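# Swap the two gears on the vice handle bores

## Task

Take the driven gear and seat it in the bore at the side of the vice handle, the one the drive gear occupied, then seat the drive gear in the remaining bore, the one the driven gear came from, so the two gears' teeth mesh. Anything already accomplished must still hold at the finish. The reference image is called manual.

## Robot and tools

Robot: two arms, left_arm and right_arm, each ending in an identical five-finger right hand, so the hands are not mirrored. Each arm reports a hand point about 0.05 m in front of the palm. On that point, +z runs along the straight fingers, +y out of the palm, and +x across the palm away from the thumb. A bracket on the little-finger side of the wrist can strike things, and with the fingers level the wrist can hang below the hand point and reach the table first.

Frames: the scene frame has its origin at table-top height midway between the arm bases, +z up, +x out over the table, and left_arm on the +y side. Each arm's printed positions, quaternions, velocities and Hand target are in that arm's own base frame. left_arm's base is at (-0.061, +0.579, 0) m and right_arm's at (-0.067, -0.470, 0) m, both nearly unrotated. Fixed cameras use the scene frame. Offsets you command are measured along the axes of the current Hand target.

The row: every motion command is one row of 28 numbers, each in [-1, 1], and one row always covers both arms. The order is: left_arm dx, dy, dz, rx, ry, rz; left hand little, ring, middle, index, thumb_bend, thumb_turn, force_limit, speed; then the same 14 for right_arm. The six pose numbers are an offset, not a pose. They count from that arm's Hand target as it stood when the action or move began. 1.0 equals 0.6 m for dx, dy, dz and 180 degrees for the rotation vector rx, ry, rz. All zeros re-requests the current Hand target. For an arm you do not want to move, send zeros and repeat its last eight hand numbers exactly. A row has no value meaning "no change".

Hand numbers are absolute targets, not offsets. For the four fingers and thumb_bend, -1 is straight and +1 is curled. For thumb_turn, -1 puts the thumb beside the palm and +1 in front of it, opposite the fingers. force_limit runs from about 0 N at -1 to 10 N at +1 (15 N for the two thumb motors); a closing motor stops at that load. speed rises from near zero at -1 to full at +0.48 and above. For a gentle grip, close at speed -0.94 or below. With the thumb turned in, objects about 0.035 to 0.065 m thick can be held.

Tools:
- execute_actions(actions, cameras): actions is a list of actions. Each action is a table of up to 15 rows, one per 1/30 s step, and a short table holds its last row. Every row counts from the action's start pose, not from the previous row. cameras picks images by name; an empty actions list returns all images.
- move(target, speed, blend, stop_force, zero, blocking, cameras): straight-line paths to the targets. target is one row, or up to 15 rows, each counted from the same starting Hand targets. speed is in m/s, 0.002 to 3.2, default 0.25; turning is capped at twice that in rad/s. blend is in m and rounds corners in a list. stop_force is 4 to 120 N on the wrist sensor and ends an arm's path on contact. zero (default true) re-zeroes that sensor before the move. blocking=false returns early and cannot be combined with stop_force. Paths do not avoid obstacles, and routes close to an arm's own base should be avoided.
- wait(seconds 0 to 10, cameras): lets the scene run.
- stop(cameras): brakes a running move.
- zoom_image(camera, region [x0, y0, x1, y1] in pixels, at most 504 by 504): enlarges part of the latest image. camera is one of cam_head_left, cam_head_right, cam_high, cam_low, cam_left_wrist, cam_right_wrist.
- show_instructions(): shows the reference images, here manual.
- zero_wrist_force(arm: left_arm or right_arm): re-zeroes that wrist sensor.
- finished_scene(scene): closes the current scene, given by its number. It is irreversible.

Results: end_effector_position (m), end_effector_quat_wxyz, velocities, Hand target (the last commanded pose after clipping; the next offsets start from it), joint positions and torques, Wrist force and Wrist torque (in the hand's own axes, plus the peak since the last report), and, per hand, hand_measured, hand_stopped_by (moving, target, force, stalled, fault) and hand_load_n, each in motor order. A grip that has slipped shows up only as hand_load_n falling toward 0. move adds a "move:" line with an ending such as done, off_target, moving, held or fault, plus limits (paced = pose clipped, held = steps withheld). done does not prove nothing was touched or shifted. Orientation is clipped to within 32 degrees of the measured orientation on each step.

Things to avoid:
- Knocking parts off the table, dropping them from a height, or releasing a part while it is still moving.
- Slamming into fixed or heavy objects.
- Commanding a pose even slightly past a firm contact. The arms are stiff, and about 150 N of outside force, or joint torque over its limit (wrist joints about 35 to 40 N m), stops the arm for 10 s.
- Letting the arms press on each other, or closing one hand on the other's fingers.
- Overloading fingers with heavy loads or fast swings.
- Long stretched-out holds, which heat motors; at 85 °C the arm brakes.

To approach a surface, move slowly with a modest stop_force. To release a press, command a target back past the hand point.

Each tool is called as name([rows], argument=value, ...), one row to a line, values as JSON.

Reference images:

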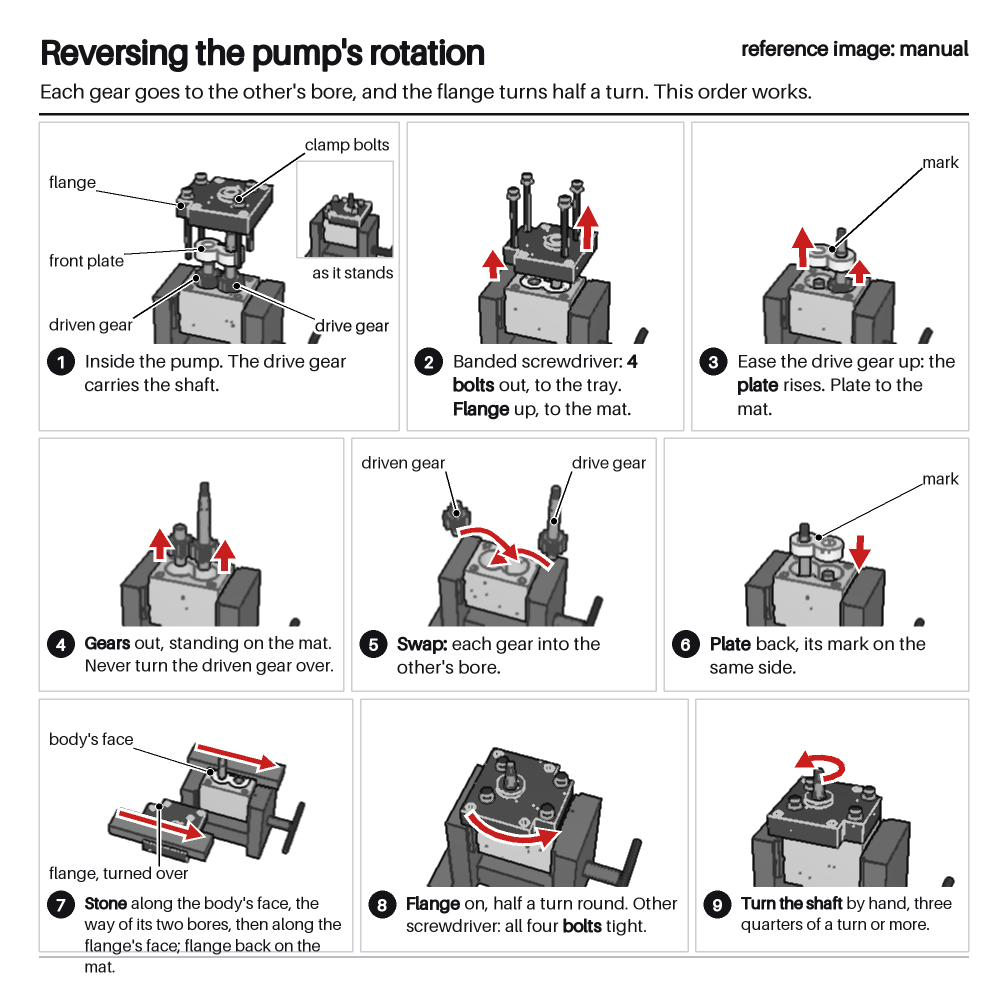

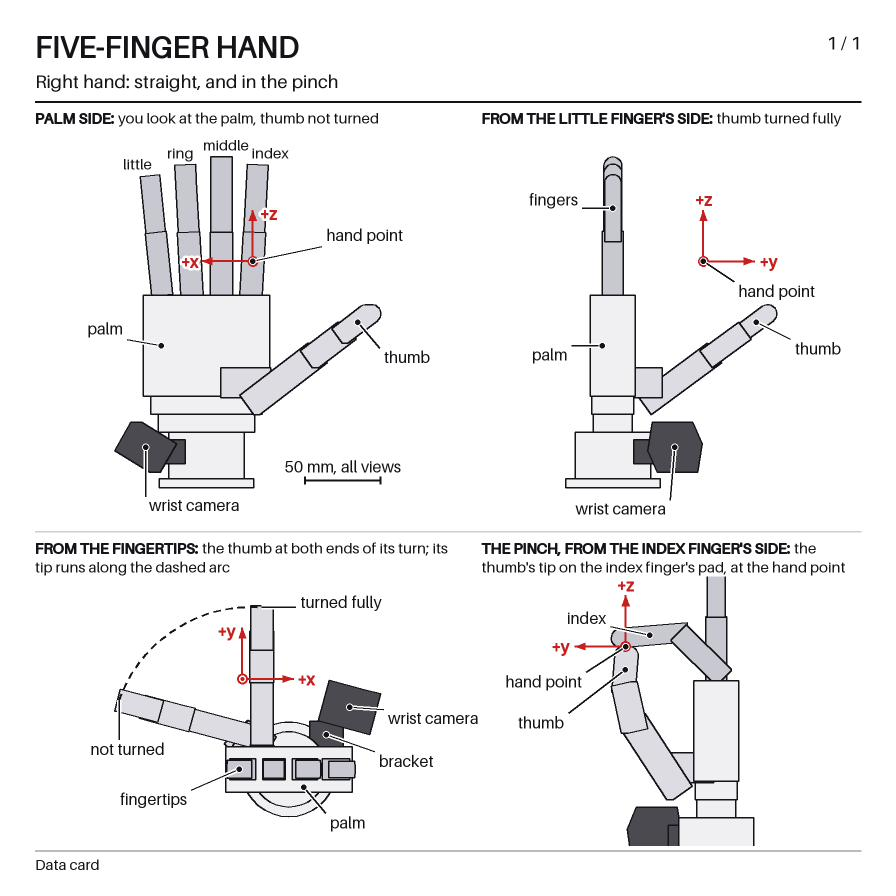

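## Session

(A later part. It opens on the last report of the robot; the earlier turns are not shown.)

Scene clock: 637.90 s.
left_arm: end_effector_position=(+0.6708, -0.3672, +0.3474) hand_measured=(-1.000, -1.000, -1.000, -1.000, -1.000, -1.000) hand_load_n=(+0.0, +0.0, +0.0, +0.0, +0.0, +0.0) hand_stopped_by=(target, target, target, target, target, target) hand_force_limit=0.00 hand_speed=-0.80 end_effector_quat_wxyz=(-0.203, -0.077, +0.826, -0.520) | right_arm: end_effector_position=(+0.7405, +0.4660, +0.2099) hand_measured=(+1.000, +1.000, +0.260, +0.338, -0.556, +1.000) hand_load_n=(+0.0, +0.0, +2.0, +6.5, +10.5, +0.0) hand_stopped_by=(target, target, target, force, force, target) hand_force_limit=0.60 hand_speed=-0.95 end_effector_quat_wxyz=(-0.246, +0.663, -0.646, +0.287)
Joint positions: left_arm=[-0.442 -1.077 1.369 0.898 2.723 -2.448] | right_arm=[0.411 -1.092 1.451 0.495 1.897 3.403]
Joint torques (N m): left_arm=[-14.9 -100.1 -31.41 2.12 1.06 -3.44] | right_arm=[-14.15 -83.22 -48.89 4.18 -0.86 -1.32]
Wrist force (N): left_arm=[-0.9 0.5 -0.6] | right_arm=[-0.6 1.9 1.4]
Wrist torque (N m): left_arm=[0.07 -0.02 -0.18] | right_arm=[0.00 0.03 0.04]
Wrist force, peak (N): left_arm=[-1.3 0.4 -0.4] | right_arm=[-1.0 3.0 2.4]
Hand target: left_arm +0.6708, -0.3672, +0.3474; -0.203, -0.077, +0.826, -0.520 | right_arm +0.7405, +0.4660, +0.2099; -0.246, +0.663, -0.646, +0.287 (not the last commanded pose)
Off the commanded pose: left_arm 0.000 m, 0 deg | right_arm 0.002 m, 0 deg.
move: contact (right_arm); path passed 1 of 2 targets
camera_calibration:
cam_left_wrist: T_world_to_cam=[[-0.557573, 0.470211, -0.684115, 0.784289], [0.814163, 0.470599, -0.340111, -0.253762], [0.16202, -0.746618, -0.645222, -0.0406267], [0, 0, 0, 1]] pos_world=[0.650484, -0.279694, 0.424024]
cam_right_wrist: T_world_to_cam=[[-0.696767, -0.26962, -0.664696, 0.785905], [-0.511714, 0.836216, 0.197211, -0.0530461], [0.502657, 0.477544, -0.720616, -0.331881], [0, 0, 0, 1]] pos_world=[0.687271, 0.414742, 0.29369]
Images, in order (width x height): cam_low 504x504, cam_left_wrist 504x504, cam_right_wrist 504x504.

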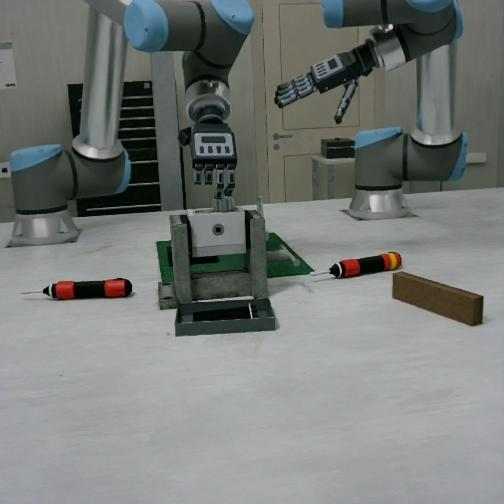

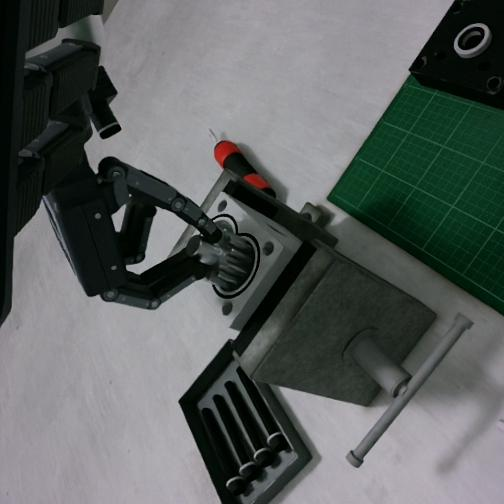

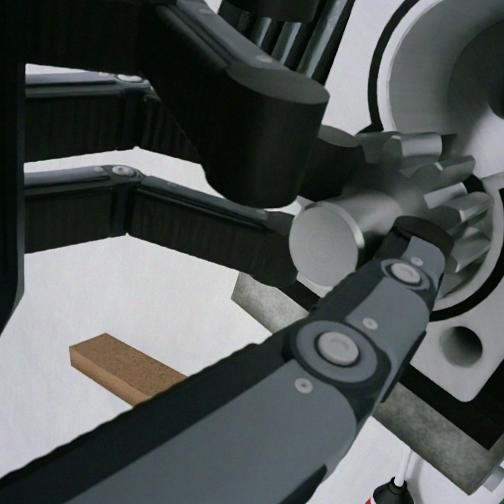

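move([
  [0,0,0,0,0,0,-1,-1,-1,-1,-1,-1,0,-0.8,0.0001,-0.00116,-0.00119,0,0,0,1,1,0.26,0.40,-0.47,1,0.6,-0.95],
  [0,0,0,0,0,0,-1,-1,-1,-1,-1,-1,0,-0.8,-0.00123,-0.00278,0.00027,0,0,0,1,1,0.26,0.40,-0.47,1,0.6,-0.95],
], speed=0.008)

move(target=[0,0,0,0,0,0,-1,-1,-1,-1,-1,-1,0,-0.8,-0.00064,0.00698,0.00713,0,0,0,1,1,0.26,0.40,-0.47,1,0.6,-0.95], speed=0.006, stop_force=4, cameras=["cam_right_wrist","cam_left_wrist","cam_low"])

zoom_image(camera="cam_right_wrist", region=[404, 190, 504, 290])

zoom_image(camera="cam_left_wrist", region=[190, 200, 270, 310])

Scene clock: 657.93 s.
left_arm: end_effector_position=(+0.6708, -0.3672, +0.3474) hand_measured=(-1.000, -1.000, -1.000, -1.000, -1.000, -1.000) hand_load_n=(+0.0, +0.0, +0.0, +0.0, +0.0, -0.5) hand_stopped_by=(target, target, target, target, target, target) hand_force_limit=0.00 hand_speed=-0.80 end_effector_quat_wxyz=(-0.203, -0.077, +0.826, -0.520) | right_arm: end_effector_position=(+0.7418, +0.4667, +0.2110) hand_measured=(+1.000, +1.000, +0.260, +0.338, -0.556, +1.000) hand_load_n=(+0.0, +0.0, +2.5, +5.5, +10.5, +0.0) hand_stopped_by=(target, target, target, force, force, target) hand_force_limit=0.60 hand_speed=-0.95 end_effector_quat_wxyz=(-0.246, +0.663, -0.646, +0.287)
Joint positions: left_arm=[-0.442 -1.077 1.369 0.898 2.723 -2.448] | right_arm=[0.411 -1.09 1.447 0.497 1.898 3.403]
Joint torques (N m): left_arm=[-17.33 -100.66 -31.02 2.09 0.91 -3.53] | right_arm=[14.29 -65.44 -50.37 4.32 1.18 2]
Wrist force (N): left_arm=[-0.9 0.3 -1.0] | right_arm=[-1.0 2.8 2.2]
Wrist torque (N m): left_arm=[0.07 0.00 -0.19] | right_arm=[0.00 0.03 0.05]
Wrist force, peak (N): left_arm=[-0.9 0.3 -1.0] | right_arm=[-1.4 2.8 2.5]
Hand target: left_arm +0.6708, -0.3672, +0.3474; -0.203, -0.077, +0.826, -0.520 | right_arm +0.7418, +0.4668, +0.2109; -0.246, +0.663, -0.646, +0.287
Off the commanded pose: left_arm 0.000 m, 0 deg | right_arm 0.000 m, 0 deg.
move: done

Scene clock: 659.40 s.
left_arm: end_effector_position=(+0.6708, -0.3672, +0.3474) hand_measured=(-1.000, -1.000, -1.000, -1.000, -1.000, -1.000) hand_load_n=(+0.0, +0.0, +0.0, +0.0, +0.0, +0.0) hand_stopped_by=(target, target, target, target, target, target) hand_force_limit=0.00 hand_speed=-0.80 end_effector_quat_wxyz=(-0.203, -0.077, +0.826, -0.520) | right_arm: end_effector_position=(+0.7418, +0.4669, +0.2093) hand_measured=(+1.000, +1.000, +0.260, +0.338, -0.556, +1.000) hand_load_n=(+0.0, +0.0, +1.5, +4.0, +11.0, -0.5) hand_stopped_by=(target, target, target, force, force, target) hand_force_limit=0.60 hand_speed=-0.95 end_effector_quat_wxyz=(-0.246, +0.663, -0.646, +0.287)
Joint positions: left_arm=[-0.442 -1.077 1.369 0.898 2.723 -2.448] | right_arm=[0.411 -1.089 1.448 0.495 1.898 3.403]
Joint torques (N m): left_arm=[-12.72 -99.9 -31.13 2.16 0.91 -3.62] | right_arm=[11.31 -80.99 -48.44 3.78 1.27 1.85]
Wrist force (N): left_arm=[-0.9 0.6 -0.5] | right_arm=[0.1 1.4 -1.6]
Wrist torque (N m): left_arm=[0.08 -0.03 -0.18] | right_arm=[-0.04 0.09 -0.01]
Wrist force, peak (N): left_arm=[-1.0 0.6 -0.4] | right_arm=[-0.4 0.1 -3.9]
Hand target: left_arm +0.6708, -0.3672, +0.3474; -0.203, -0.077, +0.826, -0.520 | right_arm +0.7418, +0.4669, +0.2093; -0.246, +0.663, -0.646, +0.287 (not the last commanded pose)
Off the commanded pose: left_arm 0.000 m, 0 deg | right_arm 0.004 m, 0 deg.
move: contact (right_arm)
camera_calibration:
cam_left_wrist: T_world_to_cam=[[-0.557573, 0.470211, -0.684115, 0.784289], [0.814163, 0.470599, -0.340111, -0.253762], [0.16202, -0.746618, -0.645222, -0.0406267], [0, 0, 0, 1]] pos_world=[0.650484, -0.279694, 0.424024]
cam_right_wrist: T_world_to_cam=[[-0.6967, -0.269554, -0.664793, 0.786583], [-0.511698, 0.836231, 0.197189, -0.0529429], [0.502767, 0.477555, -0.720532, -0.333454], [0, 0, 0, 1]] pos_world=[0.688572, 0.415542, 0.293091]
Images, in order (width x height): cam_low 504x504, cam_left_wrist 504x504, cam_right_wrist 504x504.

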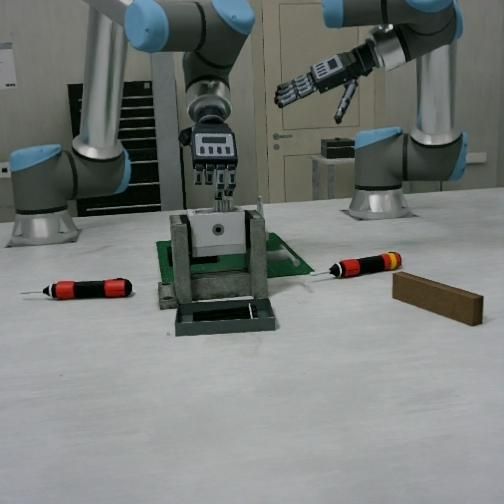

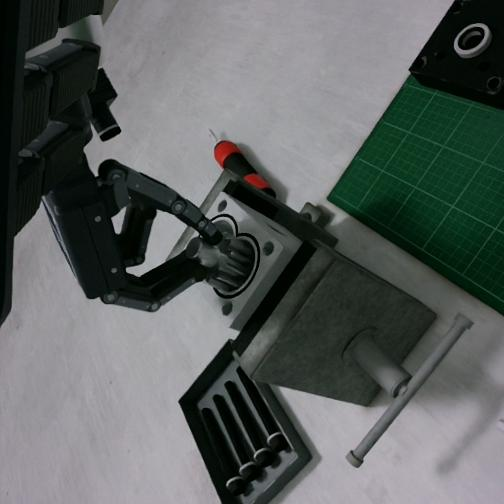

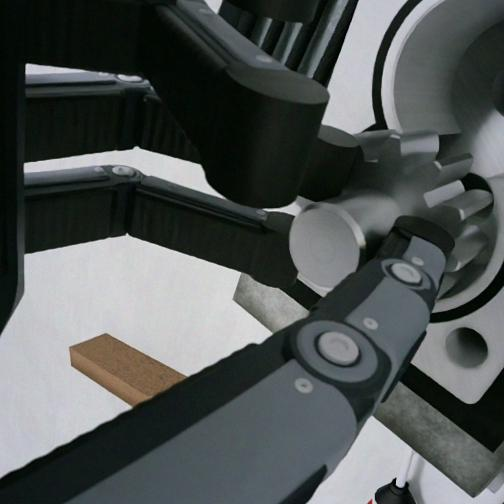

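Scaled by 5.040.

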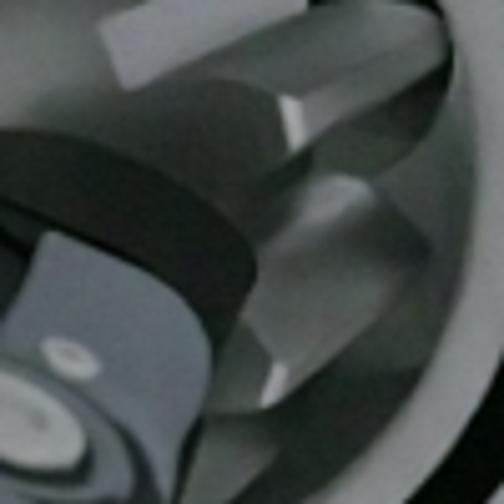

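Scaled by 4.582.

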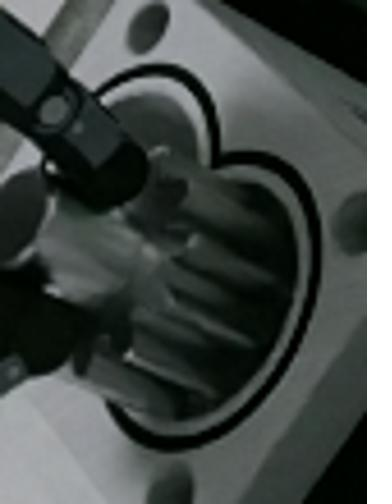

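zoom_image(camera="cam_right_wrist", region=[454, 180, 504, 230])

zoom_image(camera="cam_right_wrist", region=[424, 220, 504, 300])

zoom_image(camera="cam_right_wrist", region=[384, 110, 504, 230])

zoom_image(camera="cam_low", region=[200, 190, 240, 230])

Scaled by 10.080.

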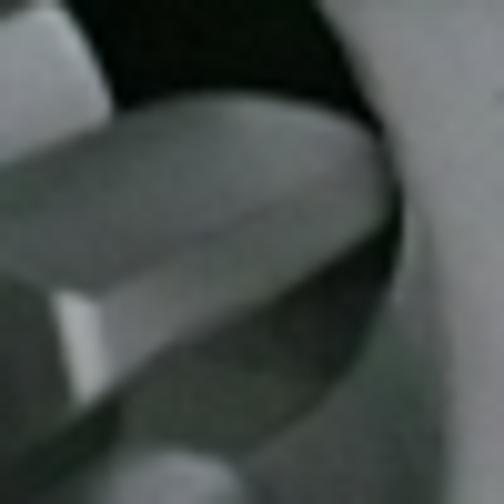

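Scaled by 6.300.

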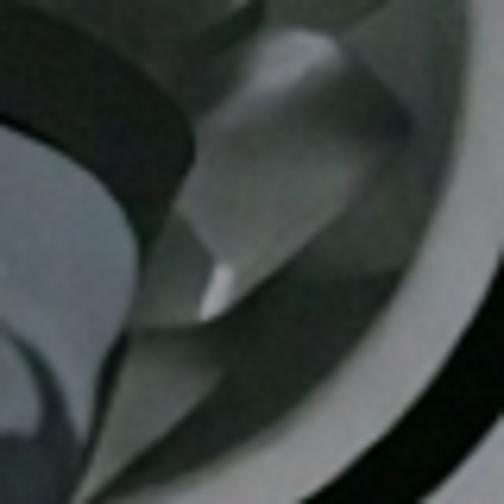

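Scaled by 4.200.

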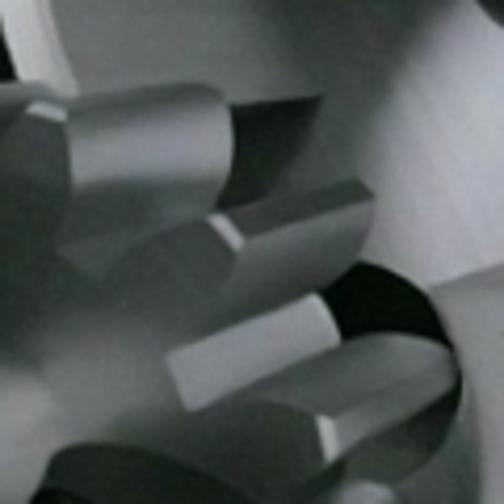

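Scaled by 12.600.

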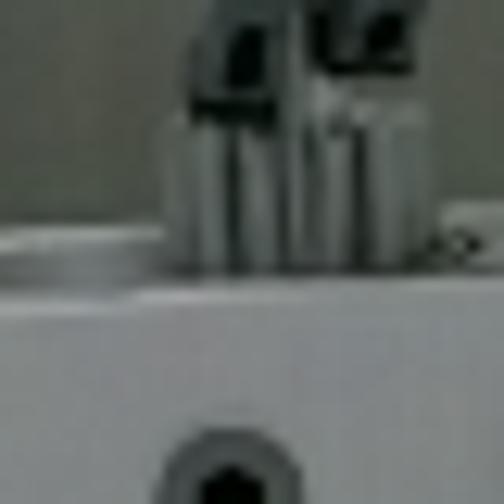

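move([
  [0,0,0,0,0,0,-1,-1,-1,-1,-1,-1,0,-0.8,0.00018,-0.00197,-0.00202,0,0,0,1,1,0.26,0.40,-0.47,1,0.6,-0.95],
  [0,0,0,0,0,0,-1,-1,-1,-1,-1,-1,0,-0.8,-0.00065,-0.00105,-0.00298,0,0,0,1,1,0.26,0.40,-0.47,1,0.6,-0.95],
], speed=0.008)

move(target=[0,0,0,0,0,0,-1,-1,-1,-1,-1,-1,0,-0.8,-0.00053,0.00581,0.00595,0,0,0,1,1,0.26,0.40,-0.47,1,0.6,-0.95], speed=0.006, stop_force=4, cameras=["cam_right_wrist","cam_left_wrist"])

zoom_image(camera="cam_right_wrist", region=[404, 190, 504, 290])

Scene clock: 724.27 s.
left_arm: end_effector_position=(+0.6708, -0.3672, +0.3474) hand_measured=(-1.000, -1.000, -1.000, -1.000, -1.000, -1.000) hand_load_n=(+0.0, +0.0, +0.0, +0.0, +0.0, +0.0) hand_stopped_by=(target, target, target, target, target, target) hand_force_limit=0.00 hand_speed=-0.80 end_effector_quat_wxyz=(-0.203, -0.077, +0.826, -0.520) | right_arm: end_effector_position=(+0.7411, +0.4673, +0.2111) hand_measured=(+1.000, +1.000, +0.260, +0.338, -0.556, +1.000) hand_load_n=(+0.0, +0.0, +3.0, +6.0, +10.5, +0.0) hand_stopped_by=(target, target, target, force, force, target) hand_force_limit=0.60 hand_speed=-0.95 end_effector_quat_wxyz=(-0.246, +0.663, -0.646, +0.287)
Joint positions: left_arm=[-0.442 -1.077 1.369 0.898 2.723 -2.448] | right_arm=[0.412 -1.09 1.447 0.498 1.898 3.404]
Joint torques (N m): left_arm=[-14.66 -101.57 -30.82 2.26 1.18 -3.69] | right_arm=[14.12 -82.03 -29.9 4.48 3.38 2.07]
Wrist force (N): left_arm=[-0.3 0.2 -0.3] | right_arm=[-1.0 2.5 2.3]
Wrist torque (N m): left_arm=[0.01 -0.12 -0.15] | right_arm=[-0.06 0.02 0.05]
Wrist force, peak (N): left_arm=[-0.9 0.8 -0.4] | right_arm=[-1.2 2.9 2.5]
Hand target: left_arm +0.6708, -0.3672, +0.3474; -0.203, -0.077, +0.826, -0.520 | right_arm +0.7410, +0.4674, +0.2110; -0.246, +0.663, -0.646, +0.287
Off the commanded pose: left_arm 0.000 m, 0 deg | right_arm 0.000 m, 0 deg.
move: done

Scene clock: 725.80 s.
left_arm: end_effector_position=(+0.6708, -0.3672, +0.3474) hand_measured=(-1.000, -1.000, -1.000, -1.000, -1.000, -1.000) hand_load_n=(+0.0, +0.0, +0.0, +0.0, +0.0, +0.0) hand_stopped_by=(target, target, target, target, target, target) hand_force_limit=0.00 hand_speed=-0.80 end_effector_quat_wxyz=(-0.203, -0.077, +0.826, -0.520) | right_arm: end_effector_position=(+0.7410, +0.4674, +0.2092) hand_measured=(+1.000, +1.000, +0.260, +0.338, -0.556, +1.000) hand_load_n=(+0.0, +0.0, +2.0, +4.0, +11.0, +0.0) hand_stopped_by=(target, target, target, force, force, target) hand_force_limit=0.60 hand_speed=-0.95 end_effector_quat_wxyz=(-0.246, +0.663, -0.646, +0.287)
Joint positions: left_arm=[-0.442 -1.077 1.369 0.898 2.723 -2.448] | right_arm=[0.412 -1.089 1.449 0.495 1.898 3.404]
Joint torques (N m): left_arm=[-15.75 -99.74 -31.35 2.38 0.98 -3.55] | right_arm=[12.82 -80.93 -48.5 3.79 2.53 2.2]
Wrist force (N): left_arm=[-0.6 0.5 0.1] | right_arm=[0.3 1.7 -1.2]
Wrist torque (N m): left_arm=[0.03 -0.08 -0.17] | right_arm=[-0.03 0.06 0.01]
Wrist force, peak (N): left_arm=[-1.0 0.7 -0.2] | right_arm=[-0.3 0.0 -3.9]
Hand target: left_arm +0.6708, -0.3672, +0.3474; -0.203, -0.077, +0.826, -0.520 | right_arm +0.7410, +0.4674, +0.2092; -0.246, +0.663, -0.646, +0.287 (not the last commanded pose)
Off the commanded pose: left_arm 0.000 m, 0 deg | right_arm 0.003 m, 0 deg.
move: contact (right_arm)
camera_calibration:
cam_left_wrist: T_world_to_cam=[[-0.557573, 0.470211, -0.684115, 0.784289], [0.814163, 0.470599, -0.340111, -0.253762], [0.16202, -0.746618, -0.645222, -0.0406267], [0, 0, 0, 1]] pos_world=[0.650484, -0.279694, 0.424024]
cam_right_wrist: T_world_to_cam=[[-0.6967, -0.269554, -0.664793, 0.786094], [-0.511698, 0.836231, 0.197189, -0.0537506], [0.502767, 0.477555, -0.720532, -0.333363], [0, 0, 0, 1]] pos_world=[0.687772, 0.416042, 0.292991]
Images, in order (width x height): cam_left_wrist 504x504, cam_right_wrist 504x504.

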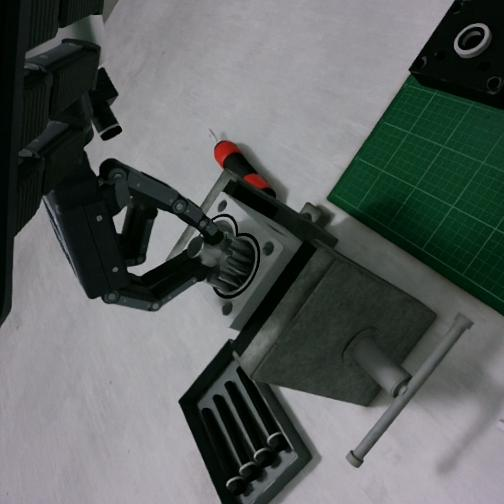

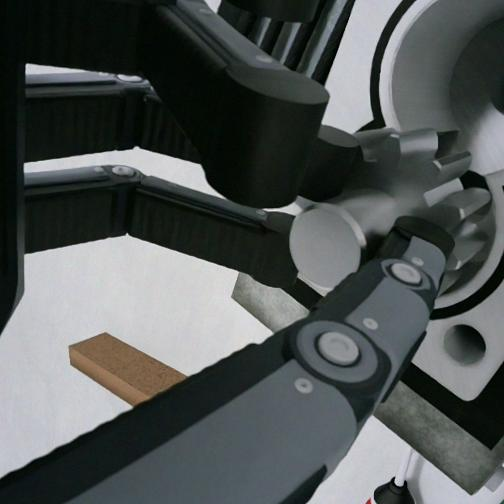

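Scaled by 5.040.

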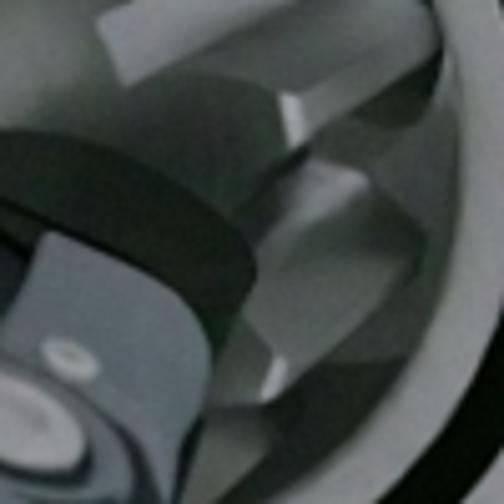

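move([
  [0,0,0,0,0,0,-1,-1,-1,-1,-1,-1,0,-0.8,0.00018,-0.00197,-0.00202,0,0,0,1,1,0.26,0.40,-0.47,1,0.6,-0.95],
  [0,0,0,0,0,0,-1,-1,-1,-1,-1,-1,0,-0.8,0.00018,-0.00126,-0.00272,0,0,0,1,1,0.26,0.40,-0.47,1,0.6,-0.95],
], speed=0.008)

move(target=[0,0,0,0,0,0,-1,-1,-1,-1,-1,-1,0,-0.8,-0.00053,0.00581,0.00595,0,0,0,1,1,0.26,0.40,-0.47,1,0.6,-0.95], speed=0.006, stop_force=4, cameras=["cam_right_wrist","cam_left_wrist"])

zoom_image(camera="cam_right_wrist", region=[404, 190, 504, 290])

Scene clock: 743.40 s.
left_arm: end_effector_position=(+0.6708, -0.3672, +0.3474) hand_measured=(-1.000, -1.000, -1.000, -1.000, -1.000, -1.000) hand_load_n=(+0.0, +0.0, +0.0, +0.0, +0.0, +0.0) hand_stopped_by=(target, target, target, target, target, target) hand_force_limit=0.00 hand_speed=-0.80 end_effector_quat_wxyz=(-0.203, -0.077, +0.826, -0.520) | right_arm: end_effector_position=(+0.7405, +0.4673, +0.2110) hand_measured=(+1.000, +1.000, +0.260, +0.338, -0.556, +1.000) hand_load_n=(+0.0, +0.0, +3.0, +5.5, +10.5, +0.0) hand_stopped_by=(target, target, target, force, force, target) hand_force_limit=0.60 hand_speed=-0.95 end_effector_quat_wxyz=(-0.246, +0.663, -0.646, +0.287)
Joint positions: left_arm=[-0.442 -1.077 1.369 0.898 2.723 -2.448] | right_arm=[0.413 -1.091 1.448 0.497 1.898 3.404]
Joint torques (N m): left_arm=[-15.24 -99.9 -30.95 2.13 1.23 -3.59] | right_arm=[14.64 -81.59 -31.96 1 3.09 2]
Wrist force (N): left_arm=[-0.3 0.4 -0.3] | right_arm=[-0.8 2.7 2.2]
Wrist torque (N m): left_arm=[0.04 -0.11 -0.15] | right_arm=[-0.02 0.00 0.05]
Wrist force, peak (N): left_arm=[-0.8 1.0 -0.2] | right_arm=[-1.2 3.2 2.2]
Hand target: left_arm +0.6708, -0.3672, +0.3474; -0.203, -0.077, +0.826, -0.520 | right_arm +0.7404, +0.4674, +0.2109; -0.246, +0.663, -0.646, +0.287
Off the commanded pose: left_arm 0.000 m, 0 deg | right_arm 0.000 m, 0 deg.
move: done

Scene clock: 744.93 s.
left_arm: end_effector_position=(+0.6708, -0.3672, +0.3474) hand_measured=(-1.000, -1.000, -1.000, -1.000, -1.000, -1.000) hand_load_n=(+0.0, +0.0, +0.0, +0.0, +0.0, -0.5) hand_stopped_by=(target, target, target, target, target, target) hand_force_limit=0.00 hand_speed=-0.80 end_effector_quat_wxyz=(-0.203, -0.077, +0.826, -0.520) | right_arm: end_effector_position=(+0.7404, +0.4674, +0.2091) hand_measured=(+1.000, +1.000, +0.260, +0.338, -0.556, +1.000) hand_load_n=(+0.0, +0.0, +2.0, +4.0, +11.0, +0.5) hand_stopped_by=(target, target, target, force, force, target) hand_force_limit=0.60 hand_speed=-0.95 end_effector_quat_wxyz=(-0.246, +0.663, -0.646, +0.287)
Joint positions: left_arm=[-0.442 -1.077 1.369 0.898 2.723 -2.448] | right_arm=[0.413 -1.09 1.45 0.494 1.899 3.404]
Joint torques (N m): left_arm=[-13.37 -101.58 -30.37 2.46 0.9 -3.72] | right_arm=[10.32 -80.3 -48.09 4.11 2.96 2.01]
Wrist force (N): left_arm=[-0.8 0.3 0.2] | right_arm=[-0.8 1.1 -1.5]
Wrist torque (N m): left_arm=[0.00 -0.06 -0.18] | right_arm=[-0.05 0.12 0.00]
Wrist force, peak (N): left_arm=[-0.8 0.8 -0.7] | right_arm=[-1.7 -0.4 -4.3]
Hand target: left_arm +0.6708, -0.3672, +0.3474; -0.203, -0.077, +0.826, -0.520 | right_arm +0.7404, +0.4674, +0.2091; -0.246, +0.663, -0.646, +0.287 (not the last commanded pose)
Off the commanded pose: left_arm 0.000 m, 0 deg | right_arm 0.003 m, 0 deg.
move: contact (right_arm)
camera_calibration:
cam_left_wrist: T_world_to_cam=[[-0.557573, 0.470211, -0.684115, 0.784289], [0.814163, 0.470599, -0.340111, -0.253762], [0.16202, -0.746618, -0.645222, -0.0406267], [0, 0, 0, 1]] pos_world=[0.650484, -0.279694, 0.424024]
cam_right_wrist: T_world_to_cam=[[-0.696632, -0.269488, -0.664891, 0.785499], [-0.511681, 0.836246, 0.197168, -0.0540295], [0.502878, 0.477565, -0.720448, -0.33331], [0, 0, 0, 1]] pos_world=[0.687172, 0.416042, 0.292791]
Images, in order (width x height): cam_left_wrist 504x504, cam_right_wrist 504x504.

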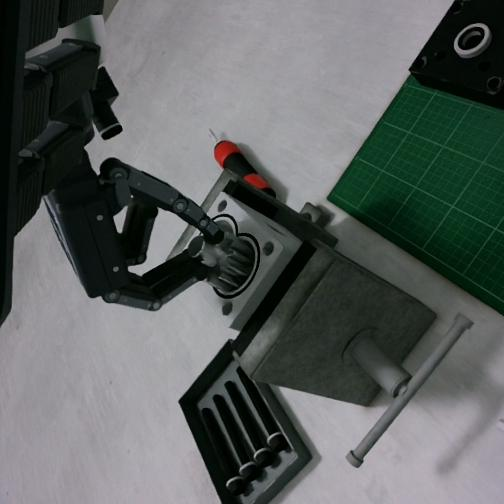

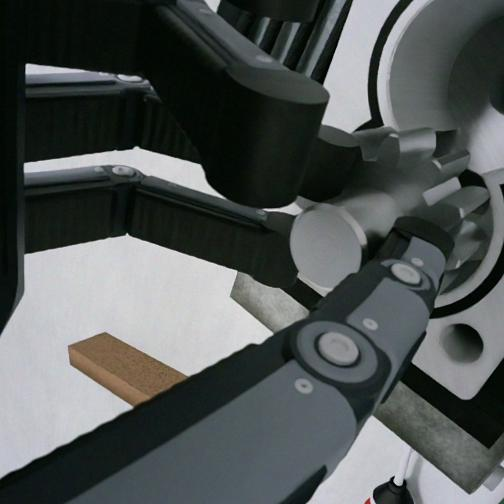

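Scaled by 5.040.

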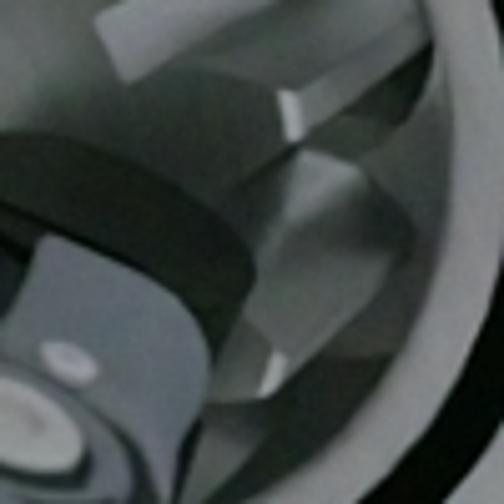

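move(target=[0,0,0,0,0,0,-1,-1,-1,-1,-1,-1,0,-0.8,0.00105,-0.01162,-0.0119,0,0,0,1,1,0.26,0.40,-0.47,1,0.6,-0.95], speed=0.03, cameras=["cam_right_wrist","cam_left_wrist","cam_low"])

zoom_image(camera="cam_low", region=[200, 180, 240, 220])

zoom_image(camera="cam_left_wrist", region=[160, 200, 270, 310])

zoom_image(camera="cam_right_wrist", region=[284, 110, 504, 330])

Scene clock: 757.40 s.
left_arm: end_effector_position=(+0.6708, -0.3672, +0.3474) hand_measured=(-1.000, -1.000, -1.000, -1.000, -1.000, -1.000) hand_load_n=(+0.0, +0.0, +0.0, +0.0, +0.0, -0.5) hand_stopped_by=(target, target, target, target, target, target) hand_force_limit=0.00 hand_speed=-0.80 end_effector_quat_wxyz=(-0.203, -0.077, +0.826, -0.520) | right_arm: end_effector_position=(+0.7404, +0.4674, +0.2190) hand_measured=(+1.000, +1.000, +0.260, +0.338, -0.556, +1.000) hand_load_n=(+0.0, +0.0, +3.0, +6.0, +10.0, +0.5) hand_stopped_by=(target, target, target, force, force, target) hand_force_limit=0.60 hand_speed=-0.95 end_effector_quat_wxyz=(-0.246, +0.663, -0.646, +0.287)
Joint positions: left_arm=[-0.442 -1.077 1.369 0.898 2.723 -2.448] | right_arm=[0.413 -1.096 1.441 0.509 1.899 3.404]
Joint torques (N m): left_arm=[-12.97 -100.77 -31.29 2.47 0.71 -3.57] | right_arm=[1.09 -84.02 -49.46 4.1 3.02 2.07]
Wrist force (N): left_arm=[-0.7 -0.2 -0.1] | right_arm=[-1.0 2.8 2.3]
Wrist torque (N m): left_arm=[-0.06 -0.07 -0.20] | right_arm=[0.01 0.03 0.04]
Wrist force, peak (N): left_arm=[-1.2 0.2 -0.8] | right_arm=[-1.3 2.8 2.3]
Hand target: left_arm +0.6708, -0.3672, +0.3474; -0.203, -0.077, +0.826, -0.520 | right_arm +0.7404, +0.4674, +0.2191; -0.246, +0.663, -0.646, +0.287
Off the commanded pose: left_arm 0.000 m, 0 deg | right_arm 0.000 m, 0 deg.
move: done
camera_calibration:
cam_left_wrist: T_world_to_cam=[[-0.557573, 0.470211, -0.684115, 0.784289], [0.814163, 0.470599, -0.340111, -0.253762], [0.16202, -0.746618, -0.645222, -0.0406267], [0, 0, 0, 1]] pos_world=[0.650484, -0.279694, 0.424024]
cam_right_wrist: T_world_to_cam=[[-0.696632, -0.269488, -0.664891, 0.792148], [-0.511681, 0.836246, 0.197168, -0.0560012], [0.502878, 0.477565, -0.720448, -0.326106], [0, 0, 0, 1]] pos_world=[0.687172, 0.416042, 0.302791]
Images, in order (width x height): cam_low 504x504, cam_left_wrist 504x504, cam_right_wrist 504x504.

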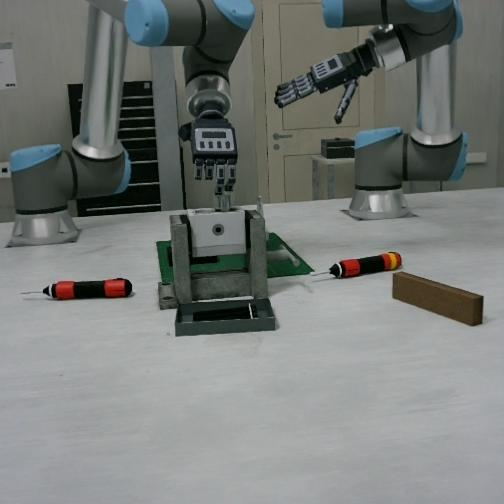

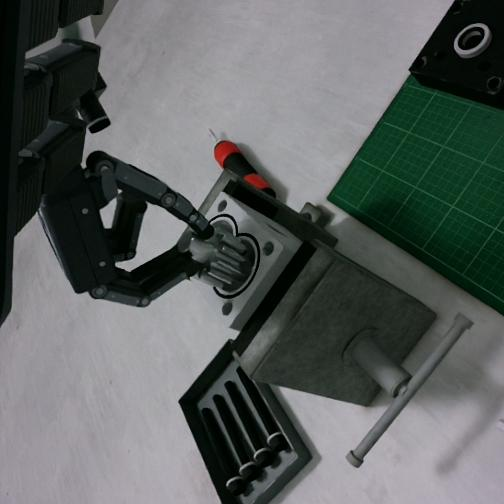

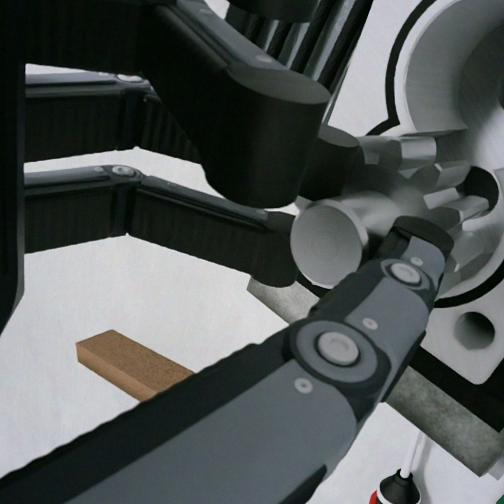

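Scaled by 12.600.

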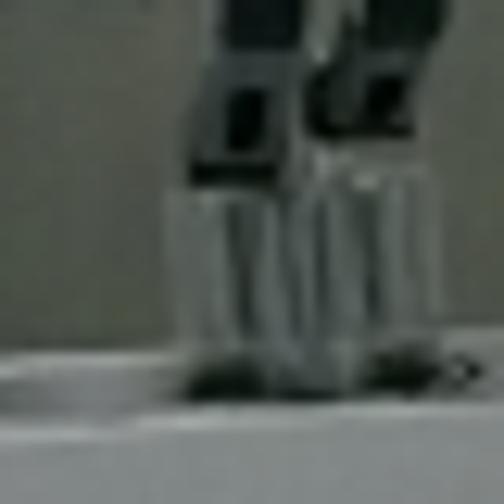

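Scaled by 4.582.

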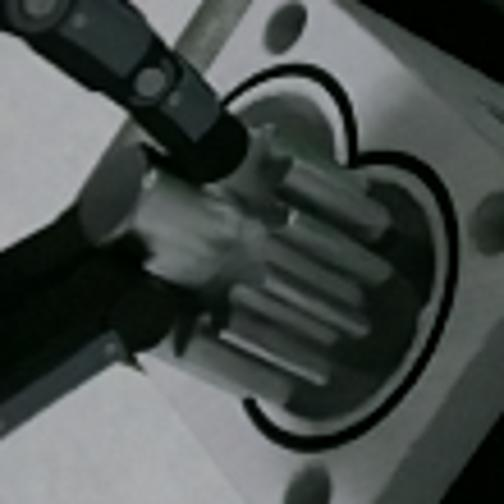

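Scaled by 2.291.

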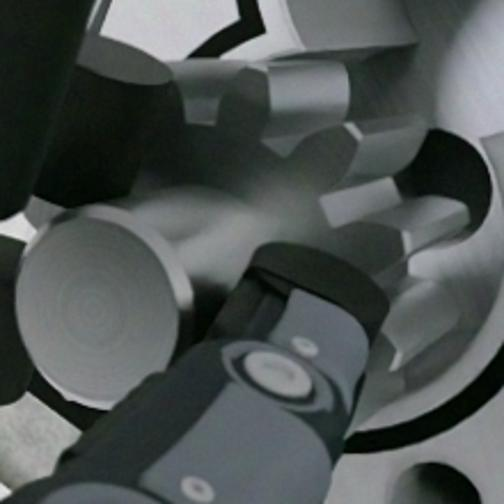

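move([
  [0,0,0,0,0,0,-1,-1,-1,-1,-1,-1,0,-0.8,-0.00133,0.00054,-0.00064,0,0,0,1,1,0.26,0.40,-0.47,1,0.6,-0.95],
  [0,0,0,0,0,0,-1,-1,-1,-1,-1,-1,0,-0.8,-0.00217,0.00983,0.00888,0,0,0,1,1,0.26,0.40,-0.47,1,0.6,-0.95],
], speed=0.02)

move(target=[0,0,0,0,0,0,-1,-1,-1,-1,-1,-1,0,-0.8,-0.00053,0.00581,0.00595,0,0,0,1,1,0.26,0.40,-0.47,1,0.6,-0.95], speed=0.006, stop_force=4, cameras=["cam_right_wrist","cam_low"])

zoom_image(camera="cam_right_wrist", region=[404, 190, 504, 290])

zoom_image(camera="cam_low", region=[200, 180, 240, 220])

Scene clock: 808.17 s.
left_arm: end_effector_position=(+0.6708, -0.3672, +0.3474) hand_measured=(-1.000, -1.000, -1.000, -1.000, -1.000, -1.000) hand_load_n=(+0.0, +0.0, +0.0, +0.0, +0.0, +0.0) hand_stopped_by=(target, target, target, target, target, target) hand_force_limit=0.00 hand_speed=-0.80 end_effector_quat_wxyz=(-0.203, -0.077, +0.826, -0.520) | right_arm: end_effector_position=(+0.7399, +0.4682, +0.2111) hand_measured=(+1.000, +1.000, +0.260, +0.338, -0.556, +1.000) hand_load_n=(+0.0, +0.0, +3.0, +6.0, +10.0, +0.0) hand_stopped_by=(target, target, target, force, force, target) hand_force_limit=0.60 hand_speed=-0.95 end_effector_quat_wxyz=(-0.246, +0.663, -0.646, +0.287)
Joint positions: left_arm=[-0.442 -1.077 1.369 0.898 2.723 -2.448] | right_arm=[0.414 -1.091 1.448 0.498 1.899 3.405]
Joint torques (N m): left_arm=[-15.54 -100.11 -30.79 2.42 1.01 -3.66] | right_arm=[12.36 -64.2 -29.59 -0.02 2.94 1.77]
Wrist force (N): left_arm=[-0.7 0.5 -0.3] | right_arm=[-1.2 2.6 2.1]
Wrist torque (N m): left_arm=[0.06 -0.05 -0.18] | right_arm=[-0.02 0.07 0.03]
Wrist force, peak (N): left_arm=[-0.9 1.1 0.0] | right_arm=[-1.0 3.0 2.4]
Hand target: left_arm +0.6708, -0.3672, +0.3474; -0.203, -0.077, +0.826, -0.520 | right_arm +0.7399, +0.4682, +0.2111; -0.246, +0.663, -0.646, +0.287
Off the commanded pose: left_arm 0.000 m, 0 deg | right_arm 0.000 m, 0 deg.
move: done

Scene clock: 809.67 s.
left_arm: end_effector_position=(+0.6708, -0.3672, +0.3474) hand_measured=(-1.000, -1.000, -1.000, -1.000, -1.000, -1.000) hand_load_n=(+0.0, +0.0, +0.0, -0.5, +0.0, +0.0) hand_stopped_by=(target, target, target, target, target, target) hand_force_limit=0.00 hand_speed=-0.80 end_effector_quat_wxyz=(-0.203, -0.077, +0.826, -0.520) | right_arm: end_effector_position=(+0.7399, +0.4682, +0.2096) hand_measured=(+1.000, +1.000, +0.260, +0.338, -0.556, +1.000) hand_load_n=(+0.0, +0.0, +3.0, +4.5, +10.0, -1.5) hand_stopped_by=(target, target, target, force, force, target) hand_force_limit=0.60 hand_speed=-0.95 end_effector_quat_wxyz=(-0.246, +0.663, -0.646, +0.288)
Joint positions: left_arm=[-0.442 -1.077 1.369 0.898 2.723 -2.448] | right_arm=[0.414 -1.09 1.45 0.495 1.899 3.405]
Joint torques (N m): left_arm=[-13.86 -101.36 -31.06 2.43 1.02 -3.69] | right_arm=[13.56 -80.71 -47.3 4.47 -0.91 1.3]
Wrist force (N): left_arm=[-0.6 1.2 -0.2] | right_arm=[0.9 -0.3 0.5]
Wrist torque (N m): left_arm=[0.16 -0.06 -0.16] | right_arm=[-0.07 0.03 -0.03]
Wrist force, peak (N): left_arm=[-1.4 0.3 0.1] | right_arm=[2.2 -3.0 -1.5]
Hand target: left_arm +0.6708, -0.3672, +0.3474; -0.203, -0.077, +0.826, -0.520 | right_arm +0.7399, +0.4682, +0.2096; -0.246, +0.663, -0.646, +0.288 (not the last commanded pose)
Off the commanded pose: left_arm 0.000 m, 0 deg | right_arm 0.004 m, 0 deg.
move: contact (right_arm)
camera_calibration:
cam_right_wrist: T_world_to_cam=[[-0.696599, -0.269542, -0.664904, 0.785771], [-0.511727, 0.836228, 0.197125, -0.0549503], [0.502878, 0.477567, -0.720447, -0.333132], [0, 0, 0, 1]] pos_world=[0.686772, 0.416842, 0.293291]
Images, in order (width x height): cam_low 504x504, cam_right_wrist 504x504.

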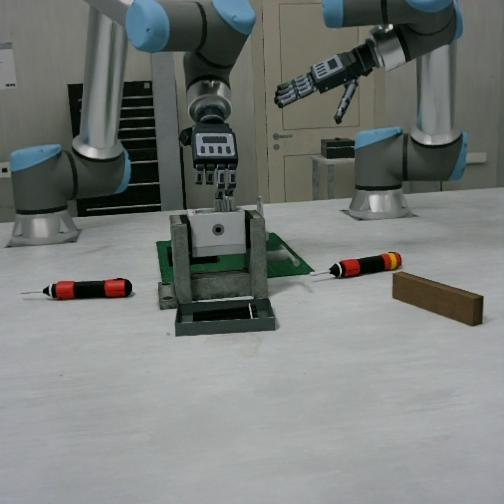

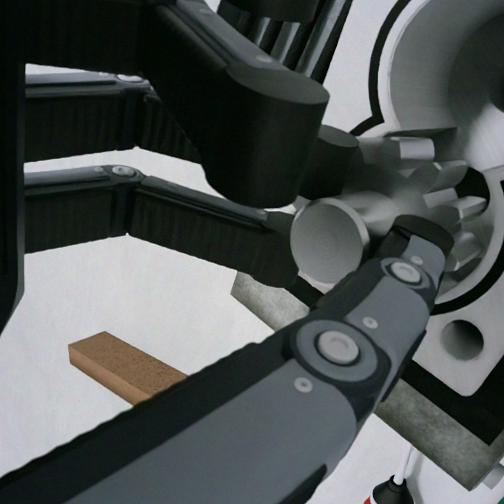

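Scaled by 5.040.

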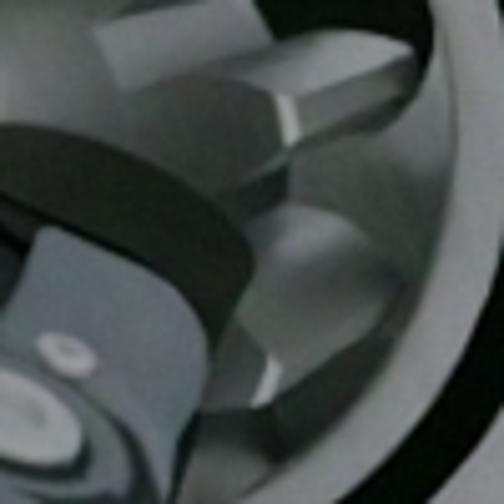

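Scaled by 12.600.

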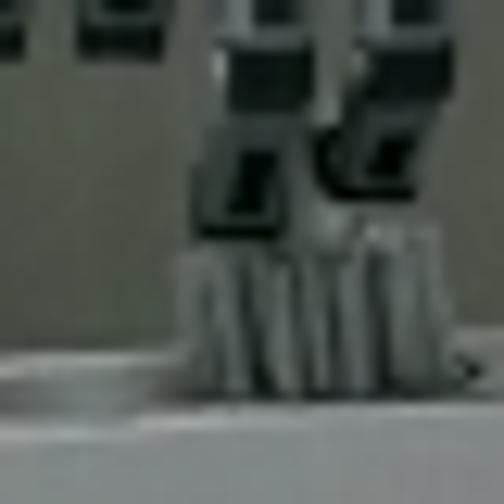

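move([
  [0,0,0,0,0,0,-1,-1,-1,-1,-1,-1,0,-0.8,0.00016,-0.00174,-0.00179,0,0,0,1,1,0.26,0.40,-0.47,1,0.6,-0.95],
  [0,0,0,0,0,0,-1,-1,-1,-1,-1,-1,0,-0.8,0.00083,-0.00207,-0.0014,0,0,0,1,1,0.26,0.40,-0.47,1,0.6,-0.95],
], speed=0.01)

move(target=[0,0,0,0,0,0,-1,-1,-1,-1,-1,-1,0,-0.8,-0.00053,0.00581,0.00595,0,0,0,1,1,0.26,0.40,-0.47,1,0.6,-0.95], speed=0.006, stop_force=4, cameras=["cam_right_wrist"])

zoom_image(camera="cam_right_wrist", region=[404, 190, 504, 290])

Scene clock: 831.10 s.
left_arm: end_effector_position=(+0.6708, -0.3672, +0.3474) hand_measured=(-1.000, -1.000, -1.000, -1.000, -1.000, -1.000) hand_load_n=(+0.0, +0.0, +0.0, +0.0, +0.0, +0.0) hand_stopped_by=(target, target, target, target, target, target) hand_force_limit=0.00 hand_speed=-0.80 end_effector_quat_wxyz=(-0.203, -0.077, +0.826, -0.520) | right_arm: end_effector_position=(+0.7401, +0.4679, +0.2111) hand_measured=(+1.000, +1.000, +0.260, +0.338, -0.556, +1.000) hand_load_n=(+0.0, +0.0, +3.0, +6.0, +10.0, +0.0) hand_stopped_by=(target, target, target, force, force, target) hand_force_limit=0.60 hand_speed=-0.95 end_effector_quat_wxyz=(-0.246, +0.663, -0.646, +0.287)
Joint positions: left_arm=[-0.442 -1.077 1.369 0.898 2.723 -2.448] | right_arm=[0.414 -1.091 1.448 0.497 1.899 3.405]
Joint torques (N m): left_arm=[-14.01 -100.13 -30.87 2.57 1.09 -3.6] | right_arm=[-12.74 -83.6 -49.45 4.07 -1.16 -1.34]
Wrist force (N): left_arm=[-0.3 0.6 -0.4] | right_arm=[-1.2 2.7 2.2]
Wrist torque (N m): left_arm=[0.08 -0.10 -0.15] | right_arm=[-0.02 0.05 0.03]
Wrist force, peak (N): left_arm=[-1.4 0.4 -0.1] | right_arm=[-0.9 2.9 2.4]
Hand target: left_arm +0.6708, -0.3672, +0.3474; -0.203, -0.077, +0.826, -0.520 | right_arm +0.7402, +0.4678, +0.2111; -0.246, +0.663, -0.646, +0.288
Off the commanded pose: left_arm 0.000 m, 0 deg | right_arm 0.000 m, 0 deg.
move: done

Scene clock: 832.57 s.
left_arm: end_effector_position=(+0.6708, -0.3672, +0.3474) hand_measured=(-1.000, -1.000, -1.000, -1.000, -1.000, -1.000) hand_load_n=(+0.0, +0.0, +0.0, +0.0, +0.0, +0.0) hand_stopped_by=(target, target, target, target, target, target) hand_force_limit=0.00 hand_speed=-0.80 end_effector_quat_wxyz=(-0.203, -0.077, +0.826, -0.520) | right_arm: end_effector_position=(+0.7403, +0.4678, +0.2097) hand_measured=(+1.000, +1.000, +0.260, +0.338, -0.556, +1.000) hand_load_n=(+0.0, +0.0, +2.0, +4.5, +11.0, +1.0) hand_stopped_by=(target, target, target, force, force, target) hand_force_limit=0.60 hand_speed=-0.95 end_effector_quat_wxyz=(-0.246, +0.663, -0.646, +0.288)
Joint positions: left_arm=[-0.442 -1.077 1.369 0.898 2.723 -2.448] | right_arm=[0.413 -1.09 1.45 0.495 1.899 3.405]
Joint torques (N m): left_arm=[-14.99 -101.09 -30.73 2.76 1.02 -3.55] | right_arm=[-13.53 -80.35 -48.73 3.53 0.89 -1.49]
Wrist force (N): left_arm=[-0.2 0.6 0.3] | right_arm=[-1.7 1.9 -2.7]
Wrist torque (N m): left_arm=[0.02 -0.15 -0.14] | right_arm=[-0.14 0.12 0.03]
Wrist force, peak (N): left_arm=[-1.5 0.9 0.0] | right_arm=[-1.3 0.6 -5.5]
Hand target: left_arm +0.6708, -0.3672, +0.3474; -0.203, -0.077, +0.826, -0.520 | right_arm +0.7403, +0.4678, +0.2097; -0.246, +0.663, -0.646, +0.288 (not the last commanded pose)
Off the commanded pose: left_arm 0.000 m, 0 deg | right_arm 0.004 m, 0 deg.
move: contact (right_arm)
camera_calibration:
cam_right_wrist: T_world_to_cam=[[-0.696481, -0.26952, -0.665036, 0.785889], [-0.5118, 0.836184, 0.197119, -0.0544118], [0.502965, 0.477655, -0.720327, -0.333152], [0, 0, 0, 1]] pos_world=[0.687073, 0.416442, 0.293392]
Images, in order (width x height): cam_right_wrist 504x504.

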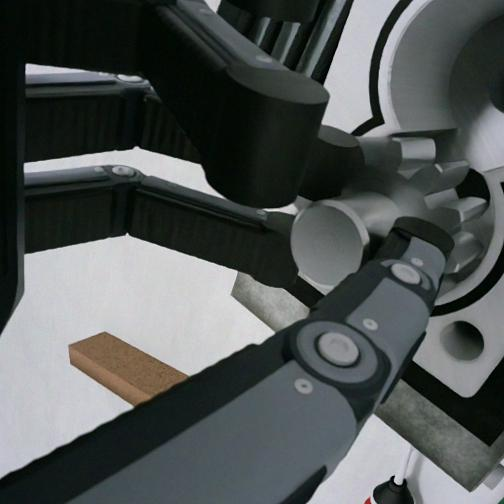

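Scaled by 5.040.

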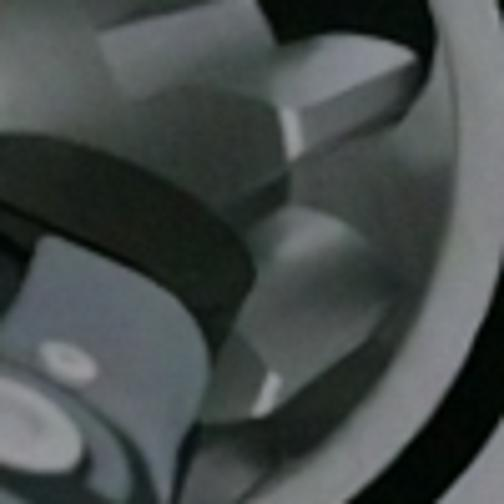

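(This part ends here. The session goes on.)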